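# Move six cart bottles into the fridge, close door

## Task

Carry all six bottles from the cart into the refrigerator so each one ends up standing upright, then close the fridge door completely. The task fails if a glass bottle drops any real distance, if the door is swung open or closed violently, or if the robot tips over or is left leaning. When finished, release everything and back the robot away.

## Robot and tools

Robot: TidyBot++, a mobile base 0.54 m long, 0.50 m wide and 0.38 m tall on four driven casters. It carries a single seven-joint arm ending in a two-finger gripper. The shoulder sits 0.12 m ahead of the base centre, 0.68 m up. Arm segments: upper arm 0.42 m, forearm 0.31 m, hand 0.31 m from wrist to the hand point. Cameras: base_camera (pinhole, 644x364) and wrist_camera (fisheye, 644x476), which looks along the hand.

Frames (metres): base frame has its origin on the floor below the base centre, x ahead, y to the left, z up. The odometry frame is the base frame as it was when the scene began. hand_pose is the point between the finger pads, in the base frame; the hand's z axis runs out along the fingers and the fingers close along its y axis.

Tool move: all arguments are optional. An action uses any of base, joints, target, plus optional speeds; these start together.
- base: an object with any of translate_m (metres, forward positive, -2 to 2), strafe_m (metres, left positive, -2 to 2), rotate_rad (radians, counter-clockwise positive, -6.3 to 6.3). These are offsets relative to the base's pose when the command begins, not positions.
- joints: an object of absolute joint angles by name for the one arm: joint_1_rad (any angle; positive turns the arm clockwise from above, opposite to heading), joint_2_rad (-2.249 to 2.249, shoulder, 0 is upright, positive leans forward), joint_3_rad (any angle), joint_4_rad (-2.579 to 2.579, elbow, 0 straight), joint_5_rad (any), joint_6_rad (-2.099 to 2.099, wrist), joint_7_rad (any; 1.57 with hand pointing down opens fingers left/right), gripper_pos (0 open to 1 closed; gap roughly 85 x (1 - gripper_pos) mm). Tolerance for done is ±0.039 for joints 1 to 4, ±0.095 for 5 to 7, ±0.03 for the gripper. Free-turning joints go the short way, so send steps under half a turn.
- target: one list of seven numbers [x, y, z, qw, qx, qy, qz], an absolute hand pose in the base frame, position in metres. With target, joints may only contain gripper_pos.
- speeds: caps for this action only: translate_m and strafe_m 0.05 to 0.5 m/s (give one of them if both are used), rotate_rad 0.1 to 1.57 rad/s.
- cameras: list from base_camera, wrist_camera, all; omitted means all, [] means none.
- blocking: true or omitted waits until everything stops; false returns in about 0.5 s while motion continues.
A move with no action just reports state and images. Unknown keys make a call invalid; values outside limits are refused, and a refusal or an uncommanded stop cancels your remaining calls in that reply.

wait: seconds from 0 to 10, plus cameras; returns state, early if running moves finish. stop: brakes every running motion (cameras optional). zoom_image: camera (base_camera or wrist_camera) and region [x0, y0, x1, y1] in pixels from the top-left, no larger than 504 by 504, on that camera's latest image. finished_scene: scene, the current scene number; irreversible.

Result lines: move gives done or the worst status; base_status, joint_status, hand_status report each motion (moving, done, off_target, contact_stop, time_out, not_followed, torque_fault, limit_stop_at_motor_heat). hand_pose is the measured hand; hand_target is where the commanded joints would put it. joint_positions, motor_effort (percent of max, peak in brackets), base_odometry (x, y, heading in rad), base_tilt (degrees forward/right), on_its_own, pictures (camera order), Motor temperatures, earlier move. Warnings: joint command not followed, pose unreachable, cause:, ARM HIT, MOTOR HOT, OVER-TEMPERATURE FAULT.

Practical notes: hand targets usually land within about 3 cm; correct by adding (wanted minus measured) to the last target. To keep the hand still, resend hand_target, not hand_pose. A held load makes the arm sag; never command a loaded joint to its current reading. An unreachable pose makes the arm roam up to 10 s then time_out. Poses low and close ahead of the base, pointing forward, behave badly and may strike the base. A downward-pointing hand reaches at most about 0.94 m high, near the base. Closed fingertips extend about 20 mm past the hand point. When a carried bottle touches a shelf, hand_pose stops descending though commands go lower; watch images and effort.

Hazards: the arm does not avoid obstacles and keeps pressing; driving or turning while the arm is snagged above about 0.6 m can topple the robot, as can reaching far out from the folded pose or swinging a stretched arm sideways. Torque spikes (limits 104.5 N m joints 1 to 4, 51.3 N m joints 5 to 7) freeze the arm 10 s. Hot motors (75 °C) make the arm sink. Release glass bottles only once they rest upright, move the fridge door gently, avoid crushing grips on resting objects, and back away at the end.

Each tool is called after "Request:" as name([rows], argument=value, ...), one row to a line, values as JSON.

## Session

Request:
move()

Scene clock: 0.00 s.
Motor temperatures (°C): [34 37 37 34 43 40 47]
base_odometry: x=+0.000 y=+0.000 heading=+0.000
base_tilt: forward=-0.2 right=+0.2
base_status: not commanded
joint_positions: joint_1_rad=+0.022 joint_2_rad=-0.315 joint_3_rad=+3.148 joint_4_rad=-2.523 joint_5_rad=+0.013 joint_6_rad=-0.854 joint_7_rad=+1.577 gripper_pos=+0.000
joint_status: not commanded
motor_effort: joint_1_rad=-2 joint_2_rad=-2 joint_3_rad=+0 joint_4_rad=+14 joint_5_rad=-1 joint_6_rad=+0 joint_7_rad=-1
hand_pose: x=+0.2660 y=-0.0056 z=+0.5845 quat_wxyz=(+0.005, +0.999, -0.007, +0.040) (m; base frame)
hand_target: x=+0.2647 y=-0.0056 z=+0.5838 quat_wxyz=(+0.005, +0.999, -0.007, +0.038) (m; base frame)
hand_status: not commanded
pictures: base_camera, wrist_camera

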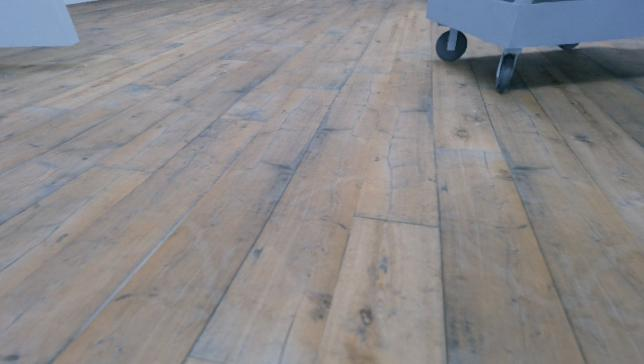

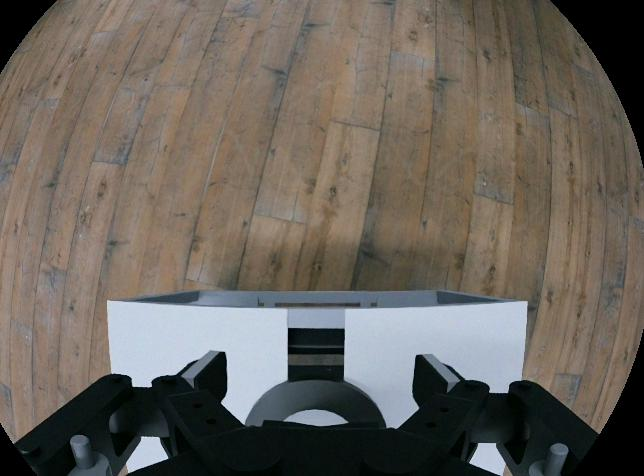

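Request:
move(joints={"joint_1_rad": 0.01, "joint_2_rad": 0.10, "joint_3_rad": 3.165, "joint_4_rad": -1.59, "joint_5_rad": -0.04, "joint_6_rad": 0.18, "joint_7_rad": 1.53, "gripper_pos": 0})

Scene clock: 6.63 s.
Motor temperatures (°C): [34 37 37 34 43 40 47]
move: done
base_odometry: x=+0.000 y=+0.000 heading=+0.000
base_tilt: forward=-0.1 right=+0.2
base_status: not commanded
joint_positions: joint_1_rad=+0.022 joint_2_rad=+0.075 joint_3_rad=+3.148 joint_4_rad=-1.594 joint_5_rad=+0.002 joint_6_rad=+0.132 joint_7_rad=+1.572 gripper_pos=+0.000
joint_status: all done
motor_effort: joint_1_rad=-1(3) joint_2_rad=-24(24) joint_3_rad=+0(1) joint_4_rad=+22(22) joint_5_rad=-1(2) joint_6_rad=+9(9) joint_7_rad=-1(3)
hand_pose: x=+0.7741 y=-0.0170 z=+1.0813 quat_wxyz=(+0.011, +0.695, -0.009, +0.719) (m; base frame)
hand_target: x=+0.7837 y=-0.0221 z=+1.0820 quat_wxyz=(-0.014, +0.684, -0.041, +0.728) (m; base frame)
hand_status: not commanded
pictures: base_camera, wrist_camera

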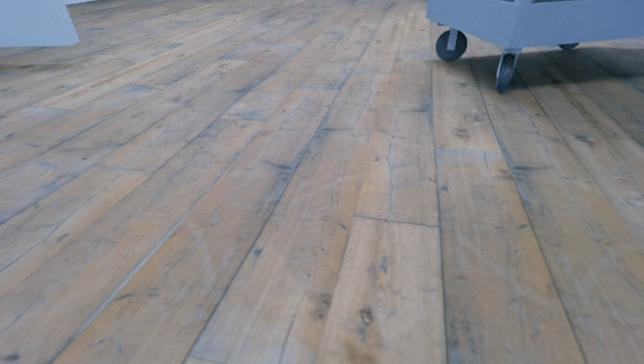

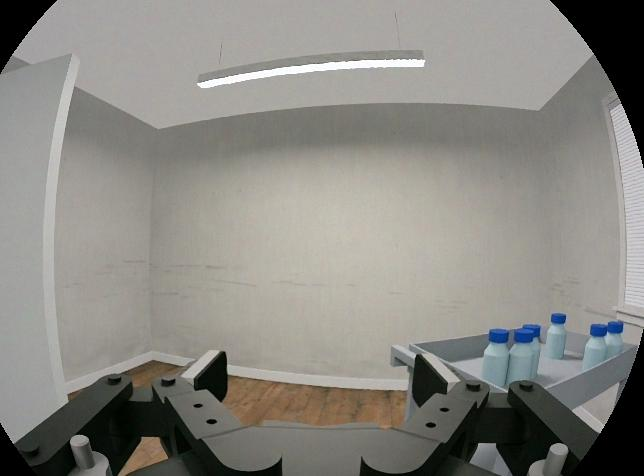

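Request:
move(base={"rotate_rad": 0.8})

Request:
move(base={"rotate_rad": -1.3})

Scene clock: 10.60 s.
Motor temperatures (°C): [34 37 37 34 43 40 47]
move: done
base_odometry: x=+0.000 y=+0.000 heading=+0.799
base_tilt: forward=-0.1 right=+0.2
base_status: done
joint_positions: joint_1_rad=+0.010 joint_2_rad=+0.084 joint_3_rad=+3.156 joint_4_rad=-1.594 joint_5_rad=+0.000 joint_6_rad=+0.135 joint_7_rad=+1.572 gripper_pos=+0.000
joint_status: not commanded
motor_effort: joint_1_rad=-1(5) joint_2_rad=-24(26) joint_3_rad=+0(3) joint_4_rad=+22(22) joint_5_rad=-1(2) joint_6_rad=+9(9) joint_7_rad=-1(2)
hand_pose: x=+0.7779 y=-0.0142 z=+1.0763 quat_wxyz=(+0.010, +0.697, -0.008, +0.717) (m; base frame)
hand_target: x=+0.7837 y=-0.0221 z=+1.0820 quat_wxyz=(-0.014, +0.684, -0.041, +0.728) (m; base frame)
hand_status: not commanded
pictures: base_camera, wrist_camera

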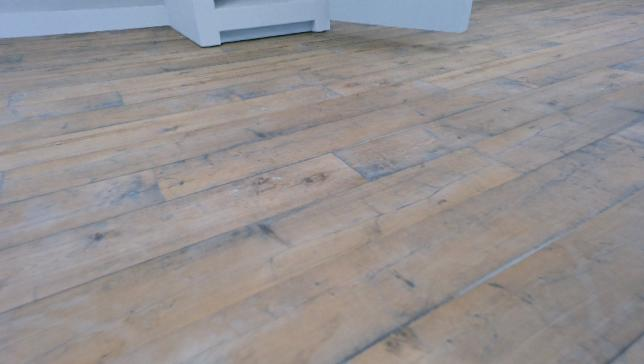

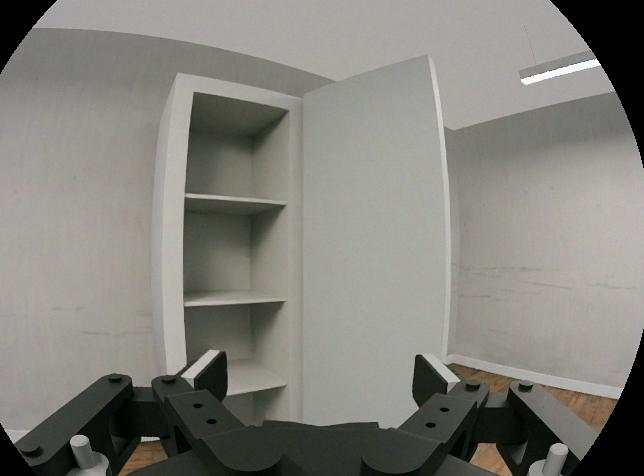

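Scene clock: 12.83 s.
Motor temperatures (°C): [34 37 37 34 43 40 47]
move: done
base_odometry: x=+0.000 y=+0.000 heading=-0.500
base_tilt: forward=-0.1 right=+0.2
base_status: done
joint_positions: joint_1_rad=+0.016 joint_2_rad=+0.086 joint_3_rad=+3.170 joint_4_rad=-1.594 joint_5_rad=-0.001 joint_6_rad=+0.136 joint_7_rad=+1.572 gripper_pos=+0.000
joint_status: not commanded
motor_effort: joint_1_rad=-1(6) joint_2_rad=-24(27) joint_3_rad=+0(4) joint_4_rad=+22(22) joint_5_rad=-1(2) joint_6_rad=+9(9) joint_7_rad=-2(2)
hand_pose: x=+0.7787 y=-0.0267 z=+1.0751 quat_wxyz=(+0.017, +0.697, -0.015, +0.716) (m; base frame)
hand_target: x=+0.7837 y=-0.0221 z=+1.0820 quat_wxyz=(-0.014, +0.684, -0.041, +0.728) (m; base frame)
hand_status: not commanded
pictures: base_camera, wrist_camera

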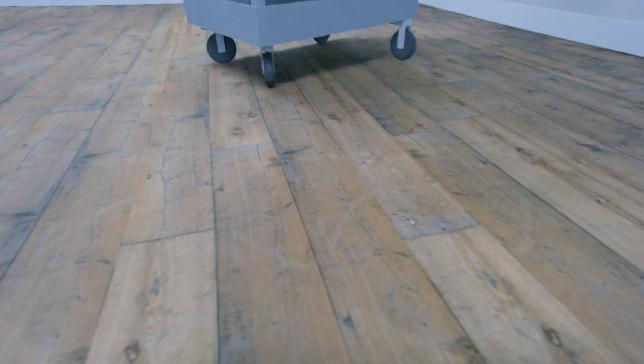

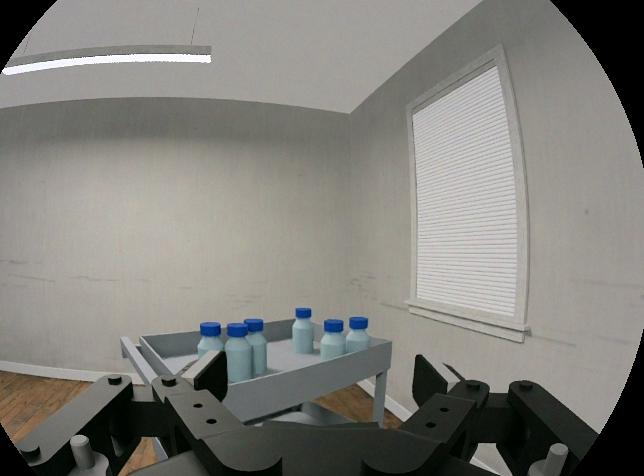

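Request:
move(base={"translate_m": 0.578, "strafe_m": -0.538, "rotate_rad": 0.55}, speeds={"translate_m": 0.4}, joints={"joint_1_rad": 0.01, "joint_2_rad": 0.25, "joint_4_rad": -1.88, "joint_6_rad": 0.58})

Scene clock: 67.97 s.
Motor temperatures (°C): [34 38 37 35 43 40 47]
move: done
base_odometry: x=+0.250 y=-0.749 heading=+0.051
base_tilt: forward=-0.1 right=+0.2
base_status: done
joint_positions: joint_1_rad=+0.006 joint_2_rad=+0.245 joint_3_rad=+3.162 joint_4_rad=-1.862 joint_5_rad=-0.003 joint_6_rad=+0.536 joint_7_rad=+1.572 gripper_pos=+0.000
joint_status: all done
motor_effort: joint_1_rad=-1(5) joint_2_rad=-28(32) joint_3_rad=+0(3) joint_4_rad=+19(23) joint_5_rad=-1(2) joint_6_rad=+9(10) joint_7_rad=-1(2)
hand_pose: x=+0.8025 y=-0.0159 z=+0.9295 quat_wxyz=(+0.011, +0.707, -0.009, +0.707) (m; base frame)
hand_target: x=+0.8005 y=-0.0263 z=+0.9291 quat_wxyz=(-0.005, +0.698, -0.043, +0.714) (m; base frame)
hand_status: not commanded
pictures: base_camera, wrist_camera

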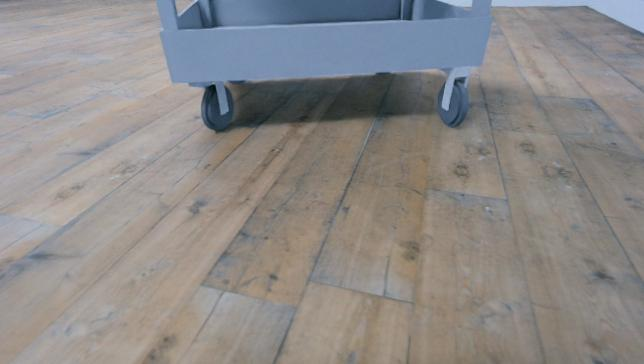

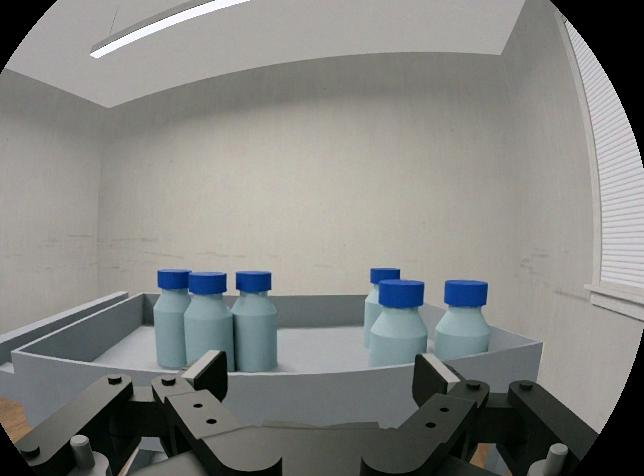

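Request:
move(base={"translate_m": 0.142, "strafe_m": -0.566, "rotate_rad": 0.4}, speeds={"strafe_m": 0.35}, joints={"gripper_pos": 0.15})

Scene clock: 100.77 s.
Motor temperatures (°C): [34 39 37 35 43 40 47]
move: time_out
base_odometry: x=+0.381 y=-1.178 heading=+0.470
base_tilt: forward=-0.1 right=+0.2
base_status: translate_m time_out (by the wheels' count: +0.109 of +0.142); strafe_m time_out (by the wheels' count: -0.434 of -0.566); the other done
joint_positions: joint_1_rad=+0.017 joint_2_rad=+0.243 joint_3_rad=+3.172 joint_4_rad=-1.867 joint_5_rad=-0.015 joint_6_rad=+0.546 joint_7_rad=+1.566 gripper_pos=+0.150
joint_status: all done
motor_effort: joint_1_rad=-1(13) joint_2_rad=-28(38) joint_3_rad=+0(8) joint_4_rad=+20(26) joint_5_rad=-1(3) joint_6_rad=+9(11) joint_7_rad=-1(2)
hand_pose: x=+0.8008 y=-0.0306 z=+0.9311 quat_wxyz=(+0.015, +0.704, -0.023, +0.710) (m; base frame)
hand_target: x=+0.8005 y=-0.0263 z=+0.9291 quat_wxyz=(-0.005, +0.698, -0.043, +0.714) (m; base frame)
hand_status: not commanded
pictures: base_camera, wrist_camera

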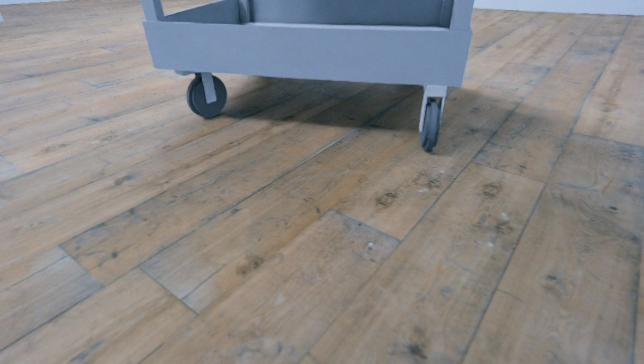

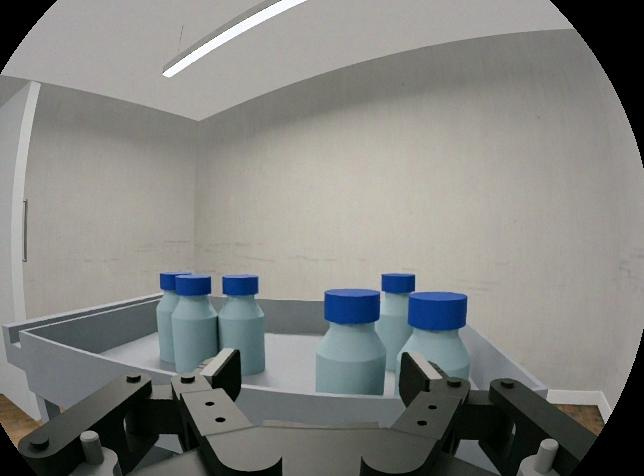

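Request:
move(base={"translate_m": 0.037, "strafe_m": 0.019, "rotate_rad": -0.17})

Scene clock: 117.27 s.
Motor temperatures (°C): [34 39 37 35 43 40 47]
move: done
base_odometry: x=+0.405 y=-1.144 heading=+0.300
base_tilt: forward=-0.1 right=+0.2
base_status: done
joint_positions: joint_1_rad=+0.016 joint_2_rad=+0.246 joint_3_rad=+3.171 joint_4_rad=-1.867 joint_5_rad=-0.016 joint_6_rad=+0.546 joint_7_rad=+1.566 gripper_pos=+0.150
joint_status: not commanded
motor_effort: joint_1_rad=-1(7) joint_2_rad=-28(31) joint_3_rad=+0(3) joint_4_rad=+20(21) joint_5_rad=-1(2) joint_6_rad=+9(10) joint_7_rad=-1(2)
hand_pose: x=+0.8016 y=-0.0303 z=+0.9290 quat_wxyz=(+0.015, +0.705, -0.023, +0.708) (m; base frame)
hand_target: x=+0.8005 y=-0.0263 z=+0.9291 quat_wxyz=(-0.005, +0.698, -0.043, +0.714) (m; base frame)
hand_status: not commanded
pictures: base_camera, wrist_camera

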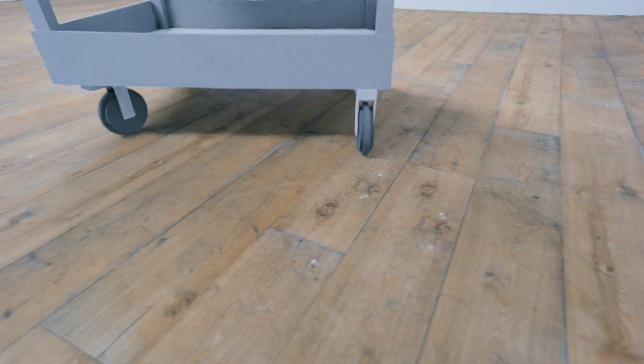

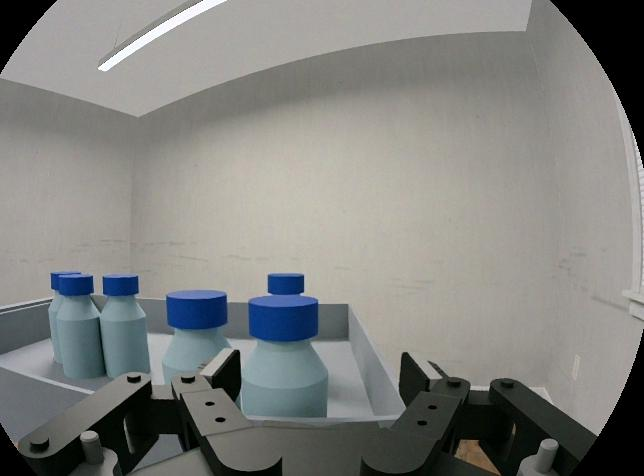

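Request:
move(base={"translate_m": 0.07, "strafe_m": 0.027}, speeds={"translate_m": 0.15}, joints={"joint_1_rad": -0.017}, cameras=["wrist_camera"])

Scene clock: 122.47 s.
Motor temperatures (°C): [34 39 37 35 43 40 47]
move: done
base_odometry: x=+0.464 y=-1.097 heading=+0.299
base_tilt: forward=-0.1 right=+0.2
base_status: done
joint_positions: joint_1_rad=+0.001 joint_2_rad=+0.245 joint_3_rad=+3.171 joint_4_rad=-1.867 joint_5_rad=-0.016 joint_6_rad=+0.547 joint_7_rad=+1.566 gripper_pos=+0.150
joint_status: all done
motor_effort: joint_1_rad=-1(4) joint_2_rad=-28(32) joint_3_rad=+0(2) joint_4_rad=+19(21) joint_5_rad=-1(1) joint_6_rad=+9(9) joint_7_rad=-1(2)
hand_pose: x=+0.8019 y=-0.0195 z=+0.9292 quat_wxyz=(+0.009, +0.705, -0.018, +0.709) (m; base frame)
hand_target: x=+0.8010 y=-0.0079 z=+0.9291 quat_wxyz=(-0.015, +0.699, -0.034, +0.714) (m; base frame)
hand_status: not commanded
pictures: wrist_camera

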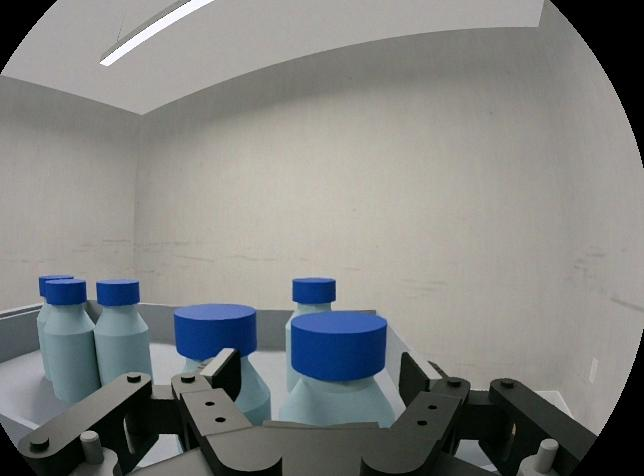

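Request:
move(base={"translate_m": 0.02, "strafe_m": -0.014}, speeds={"translate_m": 0.1}, joints={"gripper_pos": 0.2}, cameras=["wrist_camera"])

Scene clock: 140.27 s.
Motor temperatures (°C): [34 40 37 35 43 40 47]
move: done
base_odometry: x=+0.488 y=-1.104 heading=+0.299
base_tilt: forward=-0.1 right=+0.2
base_status: done
joint_positions: joint_1_rad=-0.001 joint_2_rad=+0.247 joint_3_rad=+3.171 joint_4_rad=-1.867 joint_5_rad=-0.016 joint_6_rad=+0.547 joint_7_rad=+1.566 gripper_pos=+0.200
joint_status: all done
motor_effort: joint_1_rad=-2(3) joint_2_rad=-28(30) joint_3_rad=+0(2) joint_4_rad=+19(20) joint_5_rad=-1(1) joint_6_rad=+9(9) joint_7_rad=-1(2)
hand_pose: x=+0.8022 y=-0.0186 z=+0.9284 quat_wxyz=(+0.009, +0.706, -0.017, +0.708) (m; base frame)
hand_target: x=+0.8010 y=-0.0079 z=+0.9291 quat_wxyz=(-0.015, +0.699, -0.034, +0.714) (m; base frame)
hand_status: not commanded
pictures: wrist_camera

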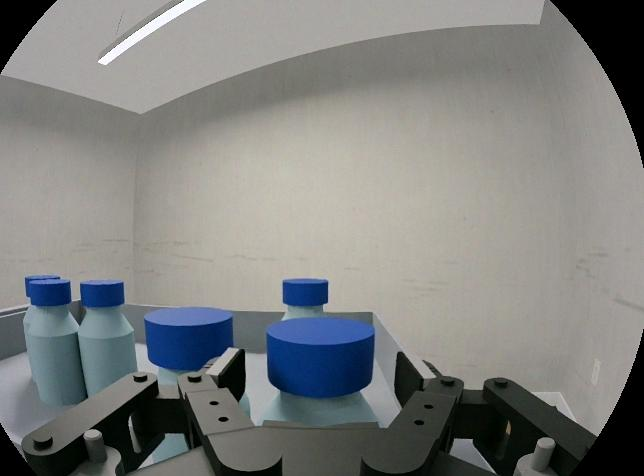

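Request:
move(base={"strafe_m": -0.053, "rotate_rad": 0.06}, speeds={"strafe_m": 0.1, "rotate_rad": 0.12}, cameras=["wrist_camera"])

Scene clock: 153.80 s.
Motor temperatures (°C): [34 40 37 35 43 40 47]
move: done
base_odometry: x=+0.503 y=-1.155 heading=+0.360
base_tilt: forward=-0.1 right=+0.2
base_status: done
joint_positions: joint_1_rad=-0.005 joint_2_rad=+0.247 joint_3_rad=+3.171 joint_4_rad=-1.867 joint_5_rad=-0.016 joint_6_rad=+0.547 joint_7_rad=+1.566 gripper_pos=+0.200
joint_status: not commanded
motor_effort: joint_1_rad=-2(4) joint_2_rad=-28(29) joint_3_rad=+0(2) joint_4_rad=+19(20) joint_5_rad=-1(2) joint_6_rad=+9(9) joint_7_rad=-2(2)
hand_pose: x=+0.8022 y=-0.0158 z=+0.9284 quat_wxyz=(+0.007, +0.706, -0.016, +0.708) (m; base frame)
hand_target: x=+0.8010 y=-0.0079 z=+0.9291 quat_wxyz=(-0.015, +0.699, -0.034, +0.714) (m; base frame)
hand_status: not commanded
pictures: wrist_camera

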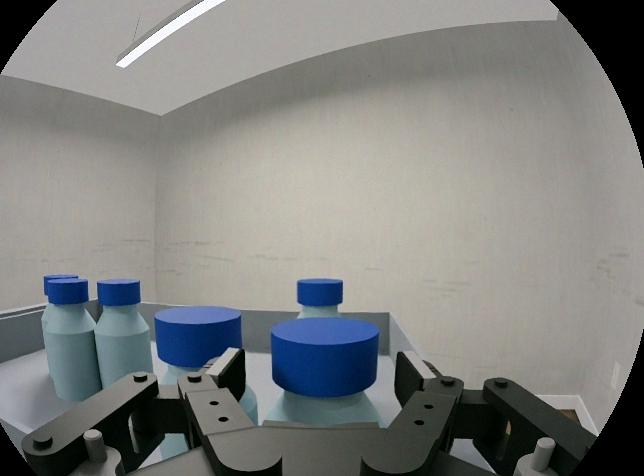

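Request:
move(base={"translate_m": 0.027, "strafe_m": -0.004}, speeds={"translate_m": 0.08}, cameras=["wrist_camera"])

Scene clock: 158.57 s.
Motor temperatures (°C): [34 40 37 35 43 40 47]
move: done
base_odometry: x=+0.530 y=-1.150 heading=+0.360
base_tilt: forward=-0.1 right=+0.2
base_status: done
joint_positions: joint_1_rad=-0.005 joint_2_rad=+0.246 joint_3_rad=+3.171 joint_4_rad=-1.868 joint_5_rad=-0.016 joint_6_rad=+0.547 joint_7_rad=+1.566 gripper_pos=+0.200
joint_status: not commanded
motor_effort: joint_1_rad=-2(2) joint_2_rad=-28(30) joint_3_rad=+0(1) joint_4_rad=+20(21) joint_5_rad=-1(1) joint_6_rad=+9(10) joint_7_rad=-1(2)
hand_pose: x=+0.8020 y=-0.0156 z=+0.9288 quat_wxyz=(+0.007, +0.705, -0.016, +0.709) (m; base frame)
hand_target: x=+0.8010 y=-0.0079 z=+0.9291 quat_wxyz=(-0.015, +0.699, -0.034, +0.714) (m; base frame)
hand_status: not commanded
pictures: wrist_camera

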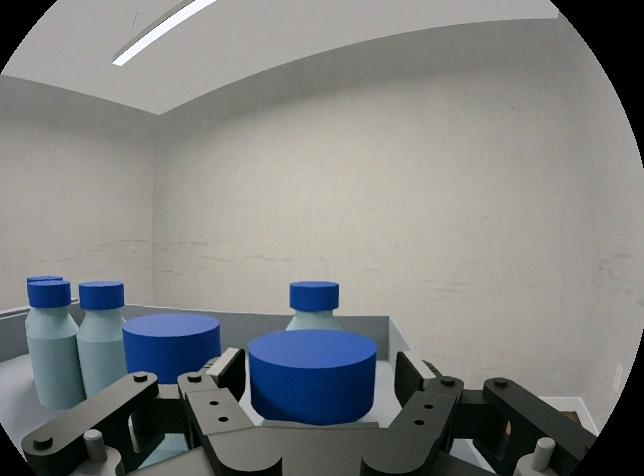

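Request:
move(joints={"gripper_pos": 0.6}, cameras=["wrist_camera"])

Request:
move(joints={"joint_2_rad": 0.13, "joint_4_rad": -1.60, "joint_6_rad": 0.18, "gripper_pos": 0.7}, cameras=["wrist_camera"])

Scene clock: 162.07 s.
Motor temperatures (°C): [34 40 37 35 43 40 47]
move: off_target
base_odometry: x=+0.530 y=-1.150 heading=+0.360
base_tilt: forward=-0.1 right=+0.2
base_status: not commanded
joint_positions: joint_1_rad=-0.005 joint_2_rad=+0.246 joint_3_rad=+3.171 joint_4_rad=-1.868 joint_5_rad=-0.016 joint_6_rad=+0.547 joint_7_rad=+1.566 gripper_pos=+0.431
joint_status: gripper_pos off_target (ended at +0.431, target +0.600)
motor_effort: joint_1_rad=-1(2) joint_2_rad=-27(28) joint_3_rad=+0(2) joint_4_rad=+19(20) joint_5_rad=-1(2) joint_6_rad=+9(9) joint_7_rad=-2(2)
hand_pose: x=+0.8020 y=-0.0153 z=+0.9289 quat_wxyz=(+0.007, +0.705, -0.015, +0.709) (m; base frame)
hand_target: x=+0.8010 y=-0.0079 z=+0.9291 quat_wxyz=(-0.015, +0.699, -0.034, +0.714) (m; base frame)
hand_status: not commanded
pictures: wrist_camera

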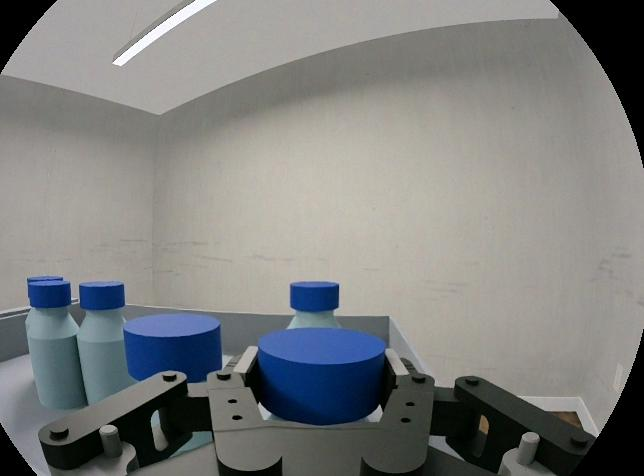

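Scene clock: 163.77 s.
Motor temperatures (°C): [34 40 37 35 43 40 47]
move: off_target
base_odometry: x=+0.530 y=-1.150 heading=+0.360
base_tilt: forward=-0.1 right=+0.2
base_status: not commanded
joint_positions: joint_1_rad=-0.005 joint_2_rad=+0.159 joint_3_rad=+3.171 joint_4_rad=-1.623 joint_5_rad=-0.016 joint_6_rad=+0.207 joint_7_rad=+1.566 gripper_pos=+0.431
joint_status: gripper_pos off_target (ended at +0.431, target +0.700); the others done
motor_effort: joint_1_rad=-2(2) joint_2_rad=-32(37) joint_3_rad=+0(1) joint_4_rad=+26(27) joint_5_rad=-1(2) joint_6_rad=+13(15) joint_7_rad=-1(2)
hand_pose: x=+0.8045 y=-0.0142 z=+1.0304 quat_wxyz=(+0.004, +0.708, -0.015, +0.706) (m; base frame)
hand_target: x=+0.7954 y=-0.0039 z=+1.0556 quat_wxyz=(-0.023, +0.699, -0.032, +0.714) (m; base frame)
hand_status: not commanded
pictures: wrist_camera

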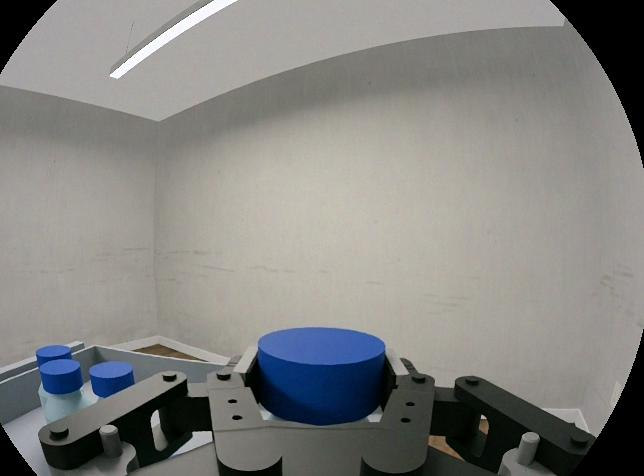

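Request:
move(joints={"joint_2_rad": 0.10, "joint_4_rad": -1.35, "joint_6_rad": -0.08}, base={"translate_m": -0.234, "strafe_m": 0.09}, speeds={"translate_m": 0.25}, cameras=["wrist_camera"])

Scene clock: 174.90 s.
Motor temperatures (°C): [34 40 37 35 43 40 47]
move: time_out
base_odometry: x=+0.330 y=-1.148 heading=+0.367
base_tilt: forward=-0.2 right=+0.2
base_status: translate_m time_out (by the wheels' count: -0.187 of -0.234); strafe_m time_out (by the wheels' count: +0.072 of +0.090)
joint_positions: joint_1_rad=-0.013 joint_2_rad=+0.121 joint_3_rad=+3.168 joint_4_rad=-1.371 joint_5_rad=-0.016 joint_6_rad=-0.059 joint_7_rad=+1.565 gripper_pos=+0.431
joint_status: all done
motor_effort: joint_1_rad=-3(10) joint_2_rad=-31(43) joint_3_rad=+0(9) joint_4_rad=+26(31) joint_5_rad=-1(2) joint_6_rad=+13(15) joint_7_rad=-1(2)
hand_pose: x=+0.7945 y=-0.0061 z=+1.1305 quat_wxyz=(-0.002, +0.700, -0.011, +0.714) (m; base frame)
hand_target: x=+0.7844 y=-0.0007 z=+1.1511 quat_wxyz=(-0.027, +0.692, -0.028, +0.721) (m; base frame)
hand_status: not commanded
pictures: wrist_camera

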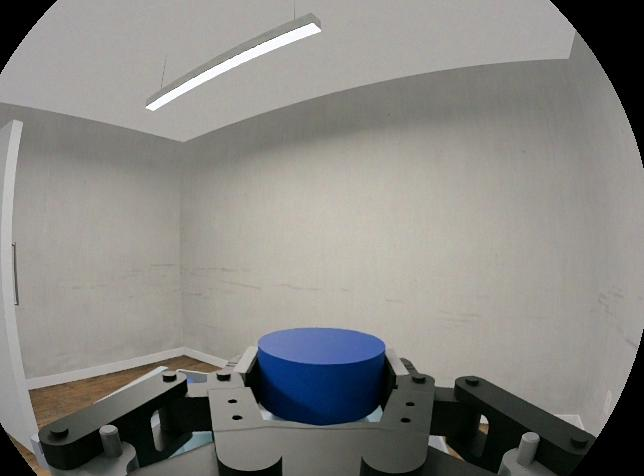

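Request:
move(base={"translate_m": 0.12, "strafe_m": 0.33}, speeds={"strafe_m": 0.3}, joints={"joint_1_rad": 0.01}, cameras=["base_camera"])

Scene clock: 182.13 s.
Motor temperatures (°C): [34 40 37 35 43 40 47]
move: done
base_odometry: x=+0.324 y=-0.797 heading=+0.367
base_tilt: forward=-0.1 right=+0.2
base_status: done
joint_positions: joint_1_rad=+0.005 joint_2_rad=+0.121 joint_3_rad=+3.168 joint_4_rad=-1.371 joint_5_rad=-0.016 joint_6_rad=-0.059 joint_7_rad=+1.565 gripper_pos=+0.431
joint_status: all done
motor_effort: joint_1_rad=-1(5) joint_2_rad=-31(32) joint_3_rad=+1(3) joint_4_rad=+27(27) joint_5_rad=-1(2) joint_6_rad=+13(14) joint_7_rad=-1(2)
hand_pose: x=+0.7943 y=-0.0182 z=+1.1305 quat_wxyz=(+0.004, +0.700, -0.017, +0.714) (m; base frame)
hand_target: x=+0.7841 y=-0.0187 z=+1.1511 quat_wxyz=(-0.017, +0.691, -0.037, +0.721) (m; base frame)
hand_status: not commanded
pictures: base_camera

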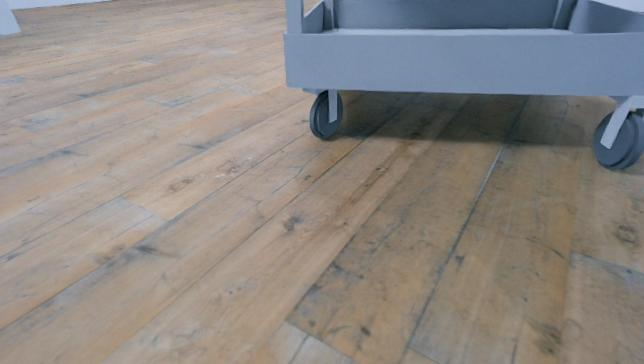

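Request:
move(base={"translate_m": 0.835, "strafe_m": 0.428, "rotate_rad": 1.333}, speeds={"translate_m": 0.35, "rotate_rad": 0.9})

Scene clock: 189.00 s.
Motor temperatures (°C): [34 41 37 36 43 40 47]
move: done
base_odometry: x=+0.949 y=-0.098 heading=+1.700
base_tilt: forward=-0.1 right=+0.2
base_status: done
joint_positions: joint_1_rad=+0.011 joint_2_rad=+0.124 joint_3_rad=+3.166 joint_4_rad=-1.371 joint_5_rad=-0.016 joint_6_rad=-0.060 joint_7_rad=+1.565 gripper_pos=+0.431
joint_status: not commanded
motor_effort: joint_1_rad=-1(7) joint_2_rad=-32(34) joint_3_rad=+0(4) joint_4_rad=+27(28) joint_5_rad=-1(2) joint_6_rad=+13(14) joint_7_rad=-1(2)
hand_pose: x=+0.7959 y=-0.0207 z=+1.1277 quat_wxyz=(+0.005, +0.701, -0.019, +0.712) (m; base frame)
hand_target: x=+0.7841 y=-0.0187 z=+1.1511 quat_wxyz=(-0.017, +0.691, -0.037, +0.721) (m; base frame)
hand_status: not commanded
pictures: base_camera, wrist_camera

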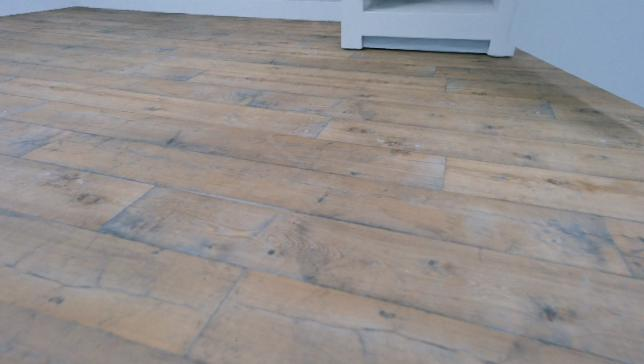

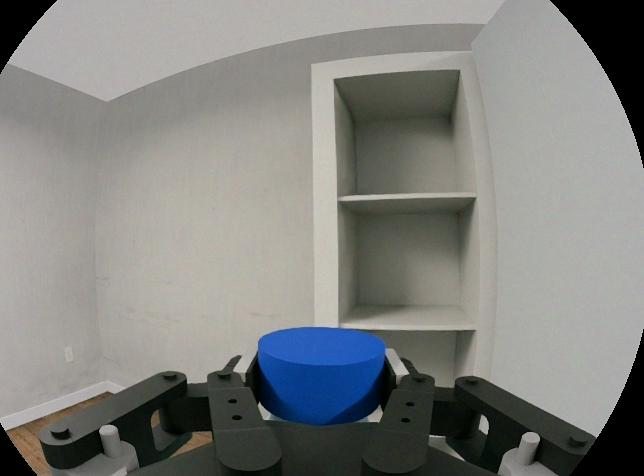

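Request:
move(base={"translate_m": 0.427, "strafe_m": -0.178, "rotate_rad": -0.15}, speeds={"translate_m": 0.3}, joints={"joint_1_rad": -0.12})

Scene clock: 217.27 s.
Motor temperatures (°C): [34 41 37 36 43 40 47]
move: done
base_odometry: x=+1.071 y=+0.349 heading=+1.549
base_tilt: forward=-0.1 right=+0.2
base_status: done
joint_positions: joint_1_rad=-0.099 joint_2_rad=+0.125 joint_3_rad=+3.167 joint_4_rad=-1.371 joint_5_rad=-0.016 joint_6_rad=-0.061 joint_7_rad=+1.565 gripper_pos=+0.431
joint_status: all done
motor_effort: joint_1_rad=-2(4) joint_2_rad=-32(35) joint_3_rad=+0(3) joint_4_rad=+27(28) joint_5_rad=-1(2) joint_6_rad=+13(14) joint_7_rad=-1(2)
hand_pose: x=+0.7945 y=+0.0531 z=+1.1272 quat_wxyz=(-0.033, +0.702, +0.020, +0.711) (m; base frame)
hand_target: x=+0.7809 y=+0.0677 z=+1.1511 quat_wxyz=(-0.064, +0.692, +0.008, +0.719) (m; base frame)
hand_status: not commanded
pictures: base_camera, wrist_camera

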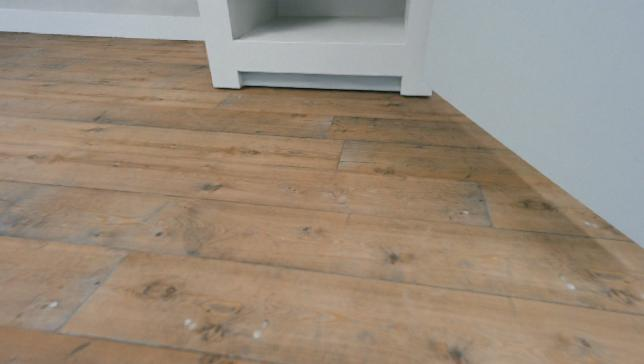

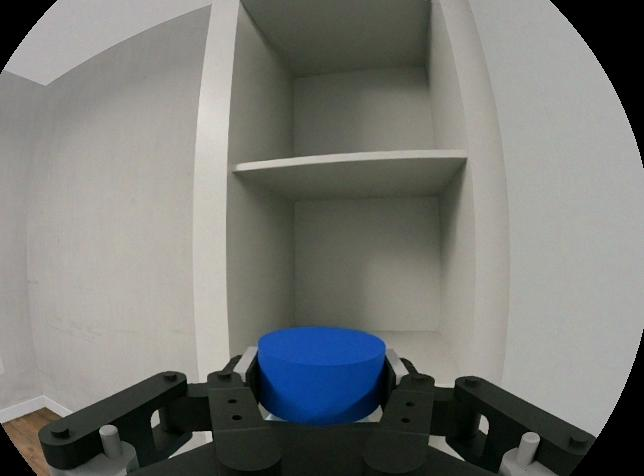

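Request:
move(base={"translate_m": 0.235, "strafe_m": 0.154, "rotate_rad": -0.129}, speeds={"translate_m": 0.25}, joints={"joint_1_rad": -0.135})

Scene clock: 234.20 s.
Motor temperatures (°C): [34 41 37 36 43 40 47]
move: done
base_odometry: x=+0.922 y=+0.587 heading=+1.419
base_tilt: forward=-0.1 right=+0.1
base_status: done
joint_positions: joint_1_rad=-0.126 joint_2_rad=+0.125 joint_3_rad=+3.173 joint_4_rad=-1.371 joint_5_rad=-0.016 joint_6_rad=-0.061 joint_7_rad=+1.565 gripper_pos=+0.431
joint_status: all done
motor_effort: joint_1_rad=-2(8) joint_2_rad=-31(35) joint_3_rad=+0(5) joint_4_rad=+27(28) joint_5_rad=-1(1) joint_6_rad=+13(14) joint_7_rad=-1(2)
hand_pose: x=+0.7934 y=+0.0672 z=+1.1269 quat_wxyz=(-0.040, +0.702, +0.027, +0.711) (m; base frame)
hand_target: x=+0.7798 y=+0.0776 z=+1.1511 quat_wxyz=(-0.070, +0.692, +0.013, +0.718) (m; base frame)
hand_status: not commanded
pictures: base_camera, wrist_camera

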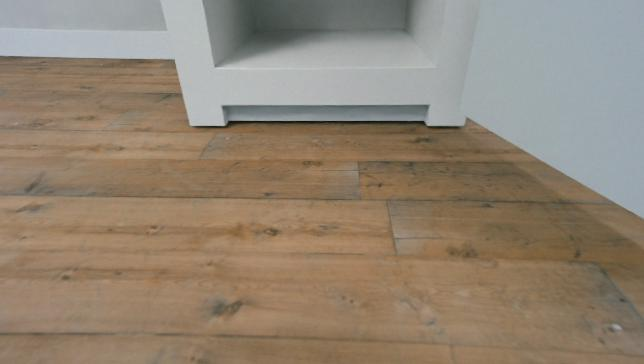

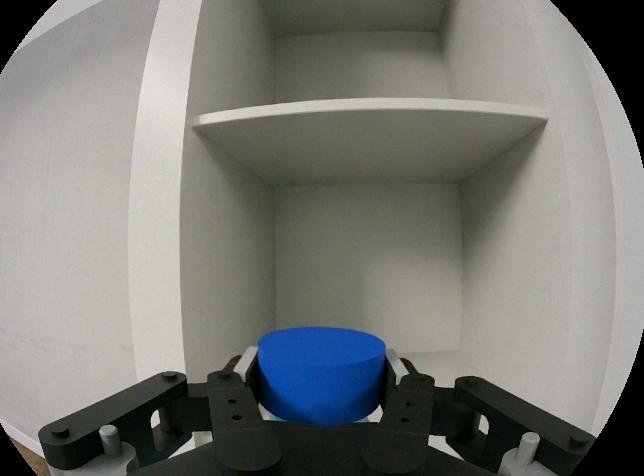

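Request:
move(base={"translate_m": 0.525, "strafe_m": 0.025}, speeds={"translate_m": 0.2})

Scene clock: 247.00 s.
Motor temperatures (°C): [34 42 37 36 42 40 47]
move: done
base_odometry: x=+0.977 y=+1.110 heading=+1.419
base_tilt: forward=-0.1 right=+0.2
base_status: done
joint_positions: joint_1_rad=-0.126 joint_2_rad=+0.125 joint_3_rad=+3.173 joint_4_rad=-1.371 joint_5_rad=-0.016 joint_6_rad=-0.061 joint_7_rad=+1.565 gripper_pos=+0.431
joint_status: not commanded
motor_effort: joint_1_rad=-2(5) joint_2_rad=-31(35) joint_3_rad=+0(2) joint_4_rad=+27(28) joint_5_rad=-1(2) joint_6_rad=+13(14) joint_7_rad=-1(2)
hand_pose: x=+0.7934 y=+0.0673 z=+1.1267 quat_wxyz=(-0.040, +0.702, +0.027, +0.711) (m; base frame)
hand_target: x=+0.7798 y=+0.0776 z=+1.1511 quat_wxyz=(-0.070, +0.692, +0.013, +0.718) (m; base frame)
hand_status: not commanded
pictures: base_camera, wrist_camera

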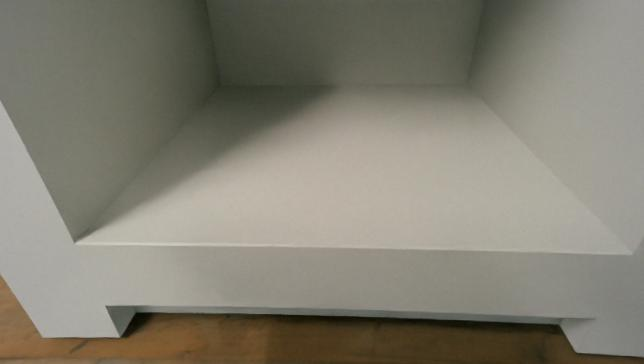

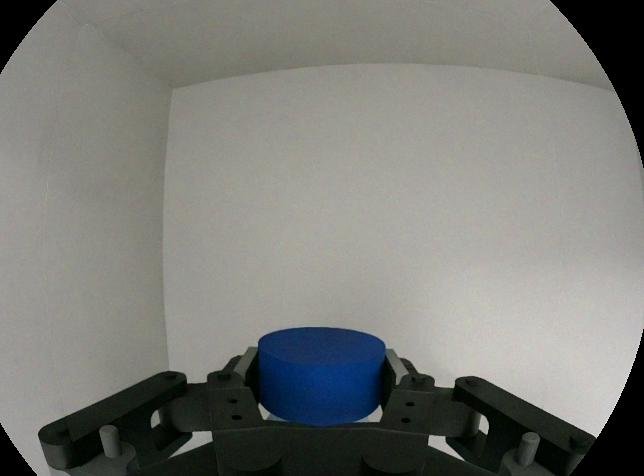

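Request:
move(joints={"joint_4_rad": -1.50, "joint_6_rad": 0.13}, cameras=[])

Request:
move(joints={"joint_4_rad": -1.56, "joint_6_rad": 0.18}, cameras=[])

Request:
move(joints={"joint_4_rad": -1.59, "joint_6_rad": 0.20}, cameras=["wrist_camera"])

Request:
move(joints={"joint_4_rad": -1.61, "joint_6_rad": 0.212}, cameras=[])

Scene clock: 255.70 s.
Motor temperatures (°C): [34 42 37 36 42 40 47]
move: done
base_odometry: x=+0.977 y=+1.110 heading=+1.419
base_tilt: forward=-0.1 right=+0.2
base_status: not commanded
joint_positions: joint_1_rad=-0.126 joint_2_rad=+0.125 joint_3_rad=+3.173 joint_4_rad=-1.507 joint_5_rad=-0.016 joint_6_rad=+0.058 joint_7_rad=+1.565 gripper_pos=+0.431
joint_status: all done
motor_effort: joint_1_rad=-2(2) joint_2_rad=-32(33) joint_3_rad=+0(1) joint_4_rad=+27(28) joint_5_rad=-1(2) joint_6_rad=+13(14) joint_7_rad=-1(2)
hand_pose: x=+0.7938 y=+0.0665 z=+1.0788 quat_wxyz=(-0.039, +0.708, +0.027, +0.705) (m; base frame)
hand_target: x=+0.7810 y=+0.0750 z=+1.1226 quat_wxyz=(-0.069, +0.671, +0.009, +0.739) (m; base frame)
hand_status: not commanded
pictures: none
No camera images: "cameras" was empty.

Scene clock: 256.47 s.
Motor temperatures (°C): [34 42 37 36 42 40 47]
move: done
base_odometry: x=+0.977 y=+1.110 heading=+1.419
base_tilt: forward=-0.1 right=+0.1
base_status: not commanded
joint_positions: joint_1_rad=-0.126 joint_2_rad=+0.125 joint_3_rad=+3.173 joint_4_rad=-1.561 joint_5_rad=-0.016 joint_6_rad=+0.113 joint_7_rad=+1.565 gripper_pos=+0.431
joint_status: all done
motor_effort: joint_1_rad=-2(2) joint_2_rad=-31(32) joint_3_rad=+0(1) joint_4_rad=+26(27) joint_5_rad=-1(2) joint_6_rad=+13(13) joint_7_rad=-1(2)
hand_pose: x=+0.7923 y=+0.0661 z=+1.0619 quat_wxyz=(-0.039, +0.708, +0.026, +0.705) (m; base frame)
hand_target: x=+0.7802 y=+0.0743 z=+1.1006 quat_wxyz=(-0.068, +0.674, +0.009, +0.735) (m; base frame)
hand_status: not commanded
pictures: none
No camera images: "cameras" was empty.

Scene clock: 257.10 s.
Motor temperatures (°C): [34 42 37 36 42 40 47]
move: done
base_odometry: x=+0.977 y=+1.110 heading=+1.419
base_tilt: forward=-0.1 right=+0.2
base_status: not commanded
joint_positions: joint_1_rad=-0.126 joint_2_rad=+0.123 joint_3_rad=+3.173 joint_4_rad=-1.580 joint_5_rad=-0.016 joint_6_rad=+0.145 joint_7_rad=+1.565 gripper_pos=+0.431
joint_status: all done
motor_effort: joint_1_rad=+0(2) joint_2_rad=-29(31) joint_3_rad=+1(2) joint_4_rad=+25(27) joint_5_rad=-1(1) joint_6_rad=+11(14) joint_7_rad=+0(2)
hand_pose: x=+0.7908 y=+0.0660 z=+1.0619 quat_wxyz=(-0.039, +0.702, +0.026, +0.711) (m; base frame)
hand_target: x=+0.7796 y=+0.0739 z=+1.0882 quat_wxyz=(-0.067, +0.678, +0.009, +0.732) (m; base frame)
hand_status: not commanded
pictures: wrist_camera

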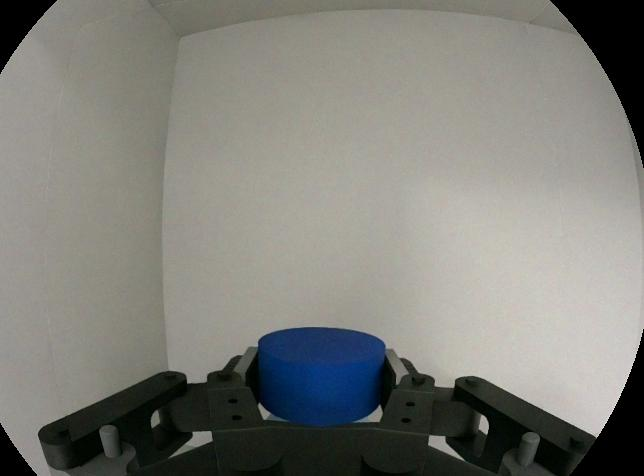

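Scene clock: 257.67 s.
Motor temperatures (°C): [34 42 37 36 42 40 47]
move: done
base_odometry: x=+0.977 y=+1.110 heading=+1.419
base_tilt: forward=-0.1 right=+0.2
base_status: not commanded
joint_positions: joint_1_rad=-0.126 joint_2_rad=+0.121 joint_3_rad=+3.173 joint_4_rad=-1.592 joint_5_rad=-0.016 joint_6_rad=+0.165 joint_7_rad=+1.565 gripper_pos=+0.431
joint_status: all done
motor_effort: joint_1_rad=+1(1) joint_2_rad=-27(29) joint_3_rad=+2(2) joint_4_rad=+23(25) joint_5_rad=-1(2) joint_6_rad=+10(11) joint_7_rad=+0(1)
hand_pose: x=+0.7893 y=+0.0657 z=+1.0619 quat_wxyz=(-0.039, +0.699, +0.026, +0.714) (m; base frame)
hand_target: x=+0.7790 y=+0.0737 z=+1.0794 quat_wxyz=(-0.066, +0.681, +0.009, +0.729) (m; base frame)
hand_status: not commanded
pictures: none
No camera images: "cameras" was empty.

Request:
move(joints={"joint_4_rad": -1.62, "joint_6_rad": 0.217}, cameras=[])

Request:
move(joints={"gripper_pos": 0.22}, cameras=["wrist_camera"])

Request:
move(base={"translate_m": -0.2}, speeds={"translate_m": 0.2}, cameras=["wrist_camera"])

Scene clock: 262.77 s.
Motor temperatures (°C): [34 42 37 36 42 40 47]
move: done
base_odometry: x=+0.977 y=+1.110 heading=+1.419
base_tilt: forward=-0.1 right=+0.2
base_status: not commanded
joint_positions: joint_1_rad=-0.126 joint_2_rad=+0.120 joint_3_rad=+3.173 joint_4_rad=-1.598 joint_5_rad=-0.016 joint_6_rad=+0.173 joint_7_rad=+1.565 gripper_pos=+0.431
joint_status: all done
motor_effort: joint_1_rad=+1(2) joint_2_rad=-27(27) joint_3_rad=+3(3) joint_4_rad=+22(23) joint_5_rad=-1(1) joint_6_rad=+9(10) joint_7_rad=-1(1)
hand_pose: x=+0.7885 y=+0.0656 z=+1.0620 quat_wxyz=(-0.039, +0.697, +0.026, +0.715) (m; base frame)
hand_target: x=+0.7786 y=+0.0736 z=+1.0748 quat_wxyz=(-0.066, +0.683, +0.009, +0.728) (m; base frame)
hand_status: not commanded
pictures: none
No camera images: "cameras" was empty.

Scene clock: 263.57 s.
Motor temperatures (°C): [34 42 37 36 42 40 47]
move: done
base_odometry: x=+0.977 y=+1.110 heading=+1.419
base_tilt: forward=-0.1 right=+0.2
base_status: not commanded
joint_positions: joint_1_rad=-0.126 joint_2_rad=+0.116 joint_3_rad=+3.173 joint_4_rad=-1.598 joint_5_rad=-0.016 joint_6_rad=+0.174 joint_7_rad=+1.565 gripper_pos=+0.220
joint_status: all done
motor_effort: joint_1_rad=-2(2) joint_2_rad=-25(27) joint_3_rad=+0(3) joint_4_rad=+22(22) joint_5_rad=-1(1) joint_6_rad=+8(10) joint_7_rad=-1(1)
hand_pose: x=+0.7871 y=+0.0654 z=+1.0647 quat_wxyz=(-0.040, +0.695, +0.026, +0.717) (m; base frame)
hand_target: x=+0.7786 y=+0.0736 z=+1.0748 quat_wxyz=(-0.066, +0.683, +0.009, +0.728) (m; base frame)
hand_status: not commanded
pictures: wrist_camera

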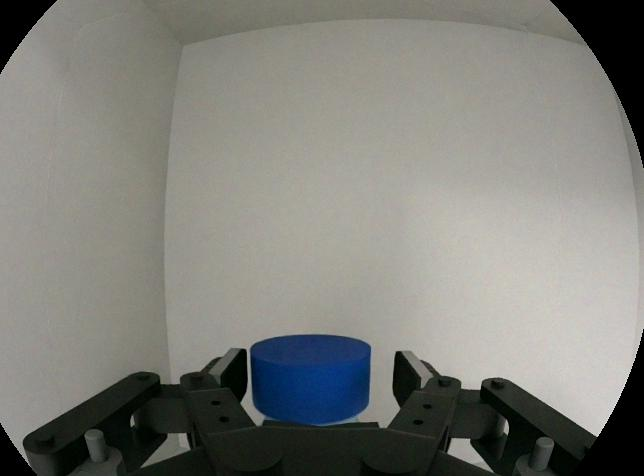

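Scene clock: 265.33 s.
Motor temperatures (°C): [34 42 37 36 42 40 47]
move: done
base_odometry: x=+0.946 y=+0.912 heading=+1.419
base_tilt: forward=-0.2 right=+0.2
base_status: done
joint_positions: joint_1_rad=-0.126 joint_2_rad=+0.103 joint_3_rad=+3.173 joint_4_rad=-1.599 joint_5_rad=-0.016 joint_6_rad=+0.176 joint_7_rad=+1.565 gripper_pos=+0.220
joint_status: not commanded
motor_effort: joint_1_rad=-1(4) joint_2_rad=-25(29) joint_3_rad=+0(2) joint_4_rad=+22(22) joint_5_rad=-1(1) joint_6_rad=+9(9) joint_7_rad=-1(2)
hand_pose: x=+0.7823 y=+0.0650 z=+1.0729 quat_wxyz=(-0.040, +0.691, +0.026, +0.721) (m; base frame)
hand_target: x=+0.7786 y=+0.0736 z=+1.0748 quat_wxyz=(-0.066, +0.683, +0.009, +0.728) (m; base frame)
hand_status: not commanded
pictures: wrist_camera

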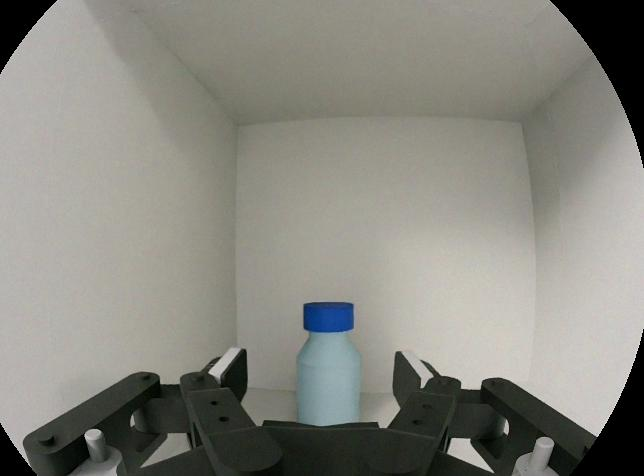

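Request:
move(base={"translate_m": -0.9}, speeds={"translate_m": 0.5}, joints={"joint_1_rad": 0.01}, cameras=[])

Request:
move(base={"translate_m": -0.86, "strafe_m": 0.384, "rotate_rad": -1.419}, speeds={"rotate_rad": 1.2}, joints={"joint_1_rad": -0.005, "joint_2_rad": 0.25, "joint_4_rad": -1.88, "joint_6_rad": 0.58, "gripper_pos": 0.1})

Scene clock: 277.83 s.
Motor temperatures (°C): [34 42 37 36 42 40 47]
move: done
base_odometry: x=+0.810 y=+0.022 heading=+1.419
base_tilt: forward=-0.1 right=+0.2
base_status: done
joint_positions: joint_1_rad=-0.003 joint_2_rad=+0.100 joint_3_rad=+3.173 joint_4_rad=-1.599 joint_5_rad=-0.016 joint_6_rad=+0.177 joint_7_rad=+1.565 gripper_pos=+0.220
joint_status: all done
motor_effort: joint_1_rad=-2(4) joint_2_rad=-25(28) joint_3_rad=+0(2) joint_4_rad=+22(23) joint_5_rad=-1(2) joint_6_rad=+9(9) joint_7_rad=-1(2)
hand_pose: x=+0.7838 y=-0.0169 z=+1.0753 quat_wxyz=(+0.004, +0.690, -0.017, +0.724) (m; base frame)
hand_target: x=+0.7823 y=-0.0225 z=+1.0748 quat_wxyz=(-0.013, +0.682, -0.041, +0.731) (m; base frame)
hand_status: not commanded
pictures: none
No camera images: "cameras" was empty.

Scene clock: 281.10 s.
Motor temperatures (°C): [34 42 37 36 42 40 47]
move: done
base_odometry: x=+0.301 y=-0.770 heading=-0.001
base_tilt: forward=-0.1 right=+0.2
base_status: done
joint_positions: joint_1_rad=-0.002 joint_2_rad=+0.246 joint_3_rad=+3.171 joint_4_rad=-1.863 joint_5_rad=-0.016 joint_6_rad=+0.536 joint_7_rad=+1.565 gripper_pos=+0.100
joint_status: all done
motor_effort: joint_1_rad=-2(5) joint_2_rad=-28(33) joint_3_rad=+0(3) joint_4_rad=+19(22) joint_5_rad=-1(2) joint_6_rad=+9(11) joint_7_rad=-1(2)
hand_pose: x=+0.8029 y=-0.0180 z=+0.9278 quat_wxyz=(+0.008, +0.708, -0.017, +0.706) (m; base frame)
hand_target: x=+0.8008 y=-0.0161 z=+0.9291 quat_wxyz=(-0.011, +0.699, -0.038, +0.714) (m; base frame)
hand_status: not commanded
pictures: base_camera, wrist_camera

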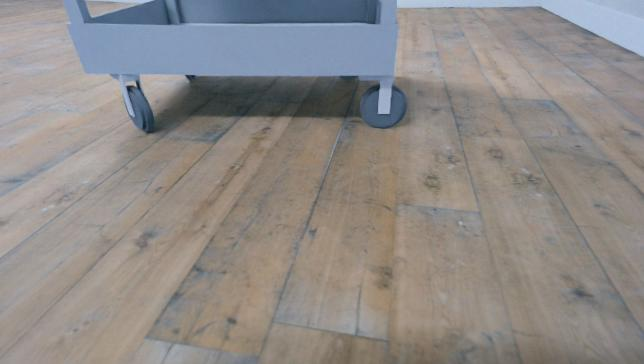

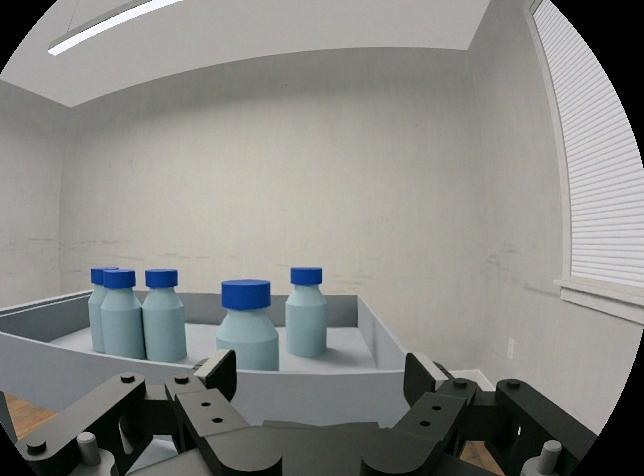

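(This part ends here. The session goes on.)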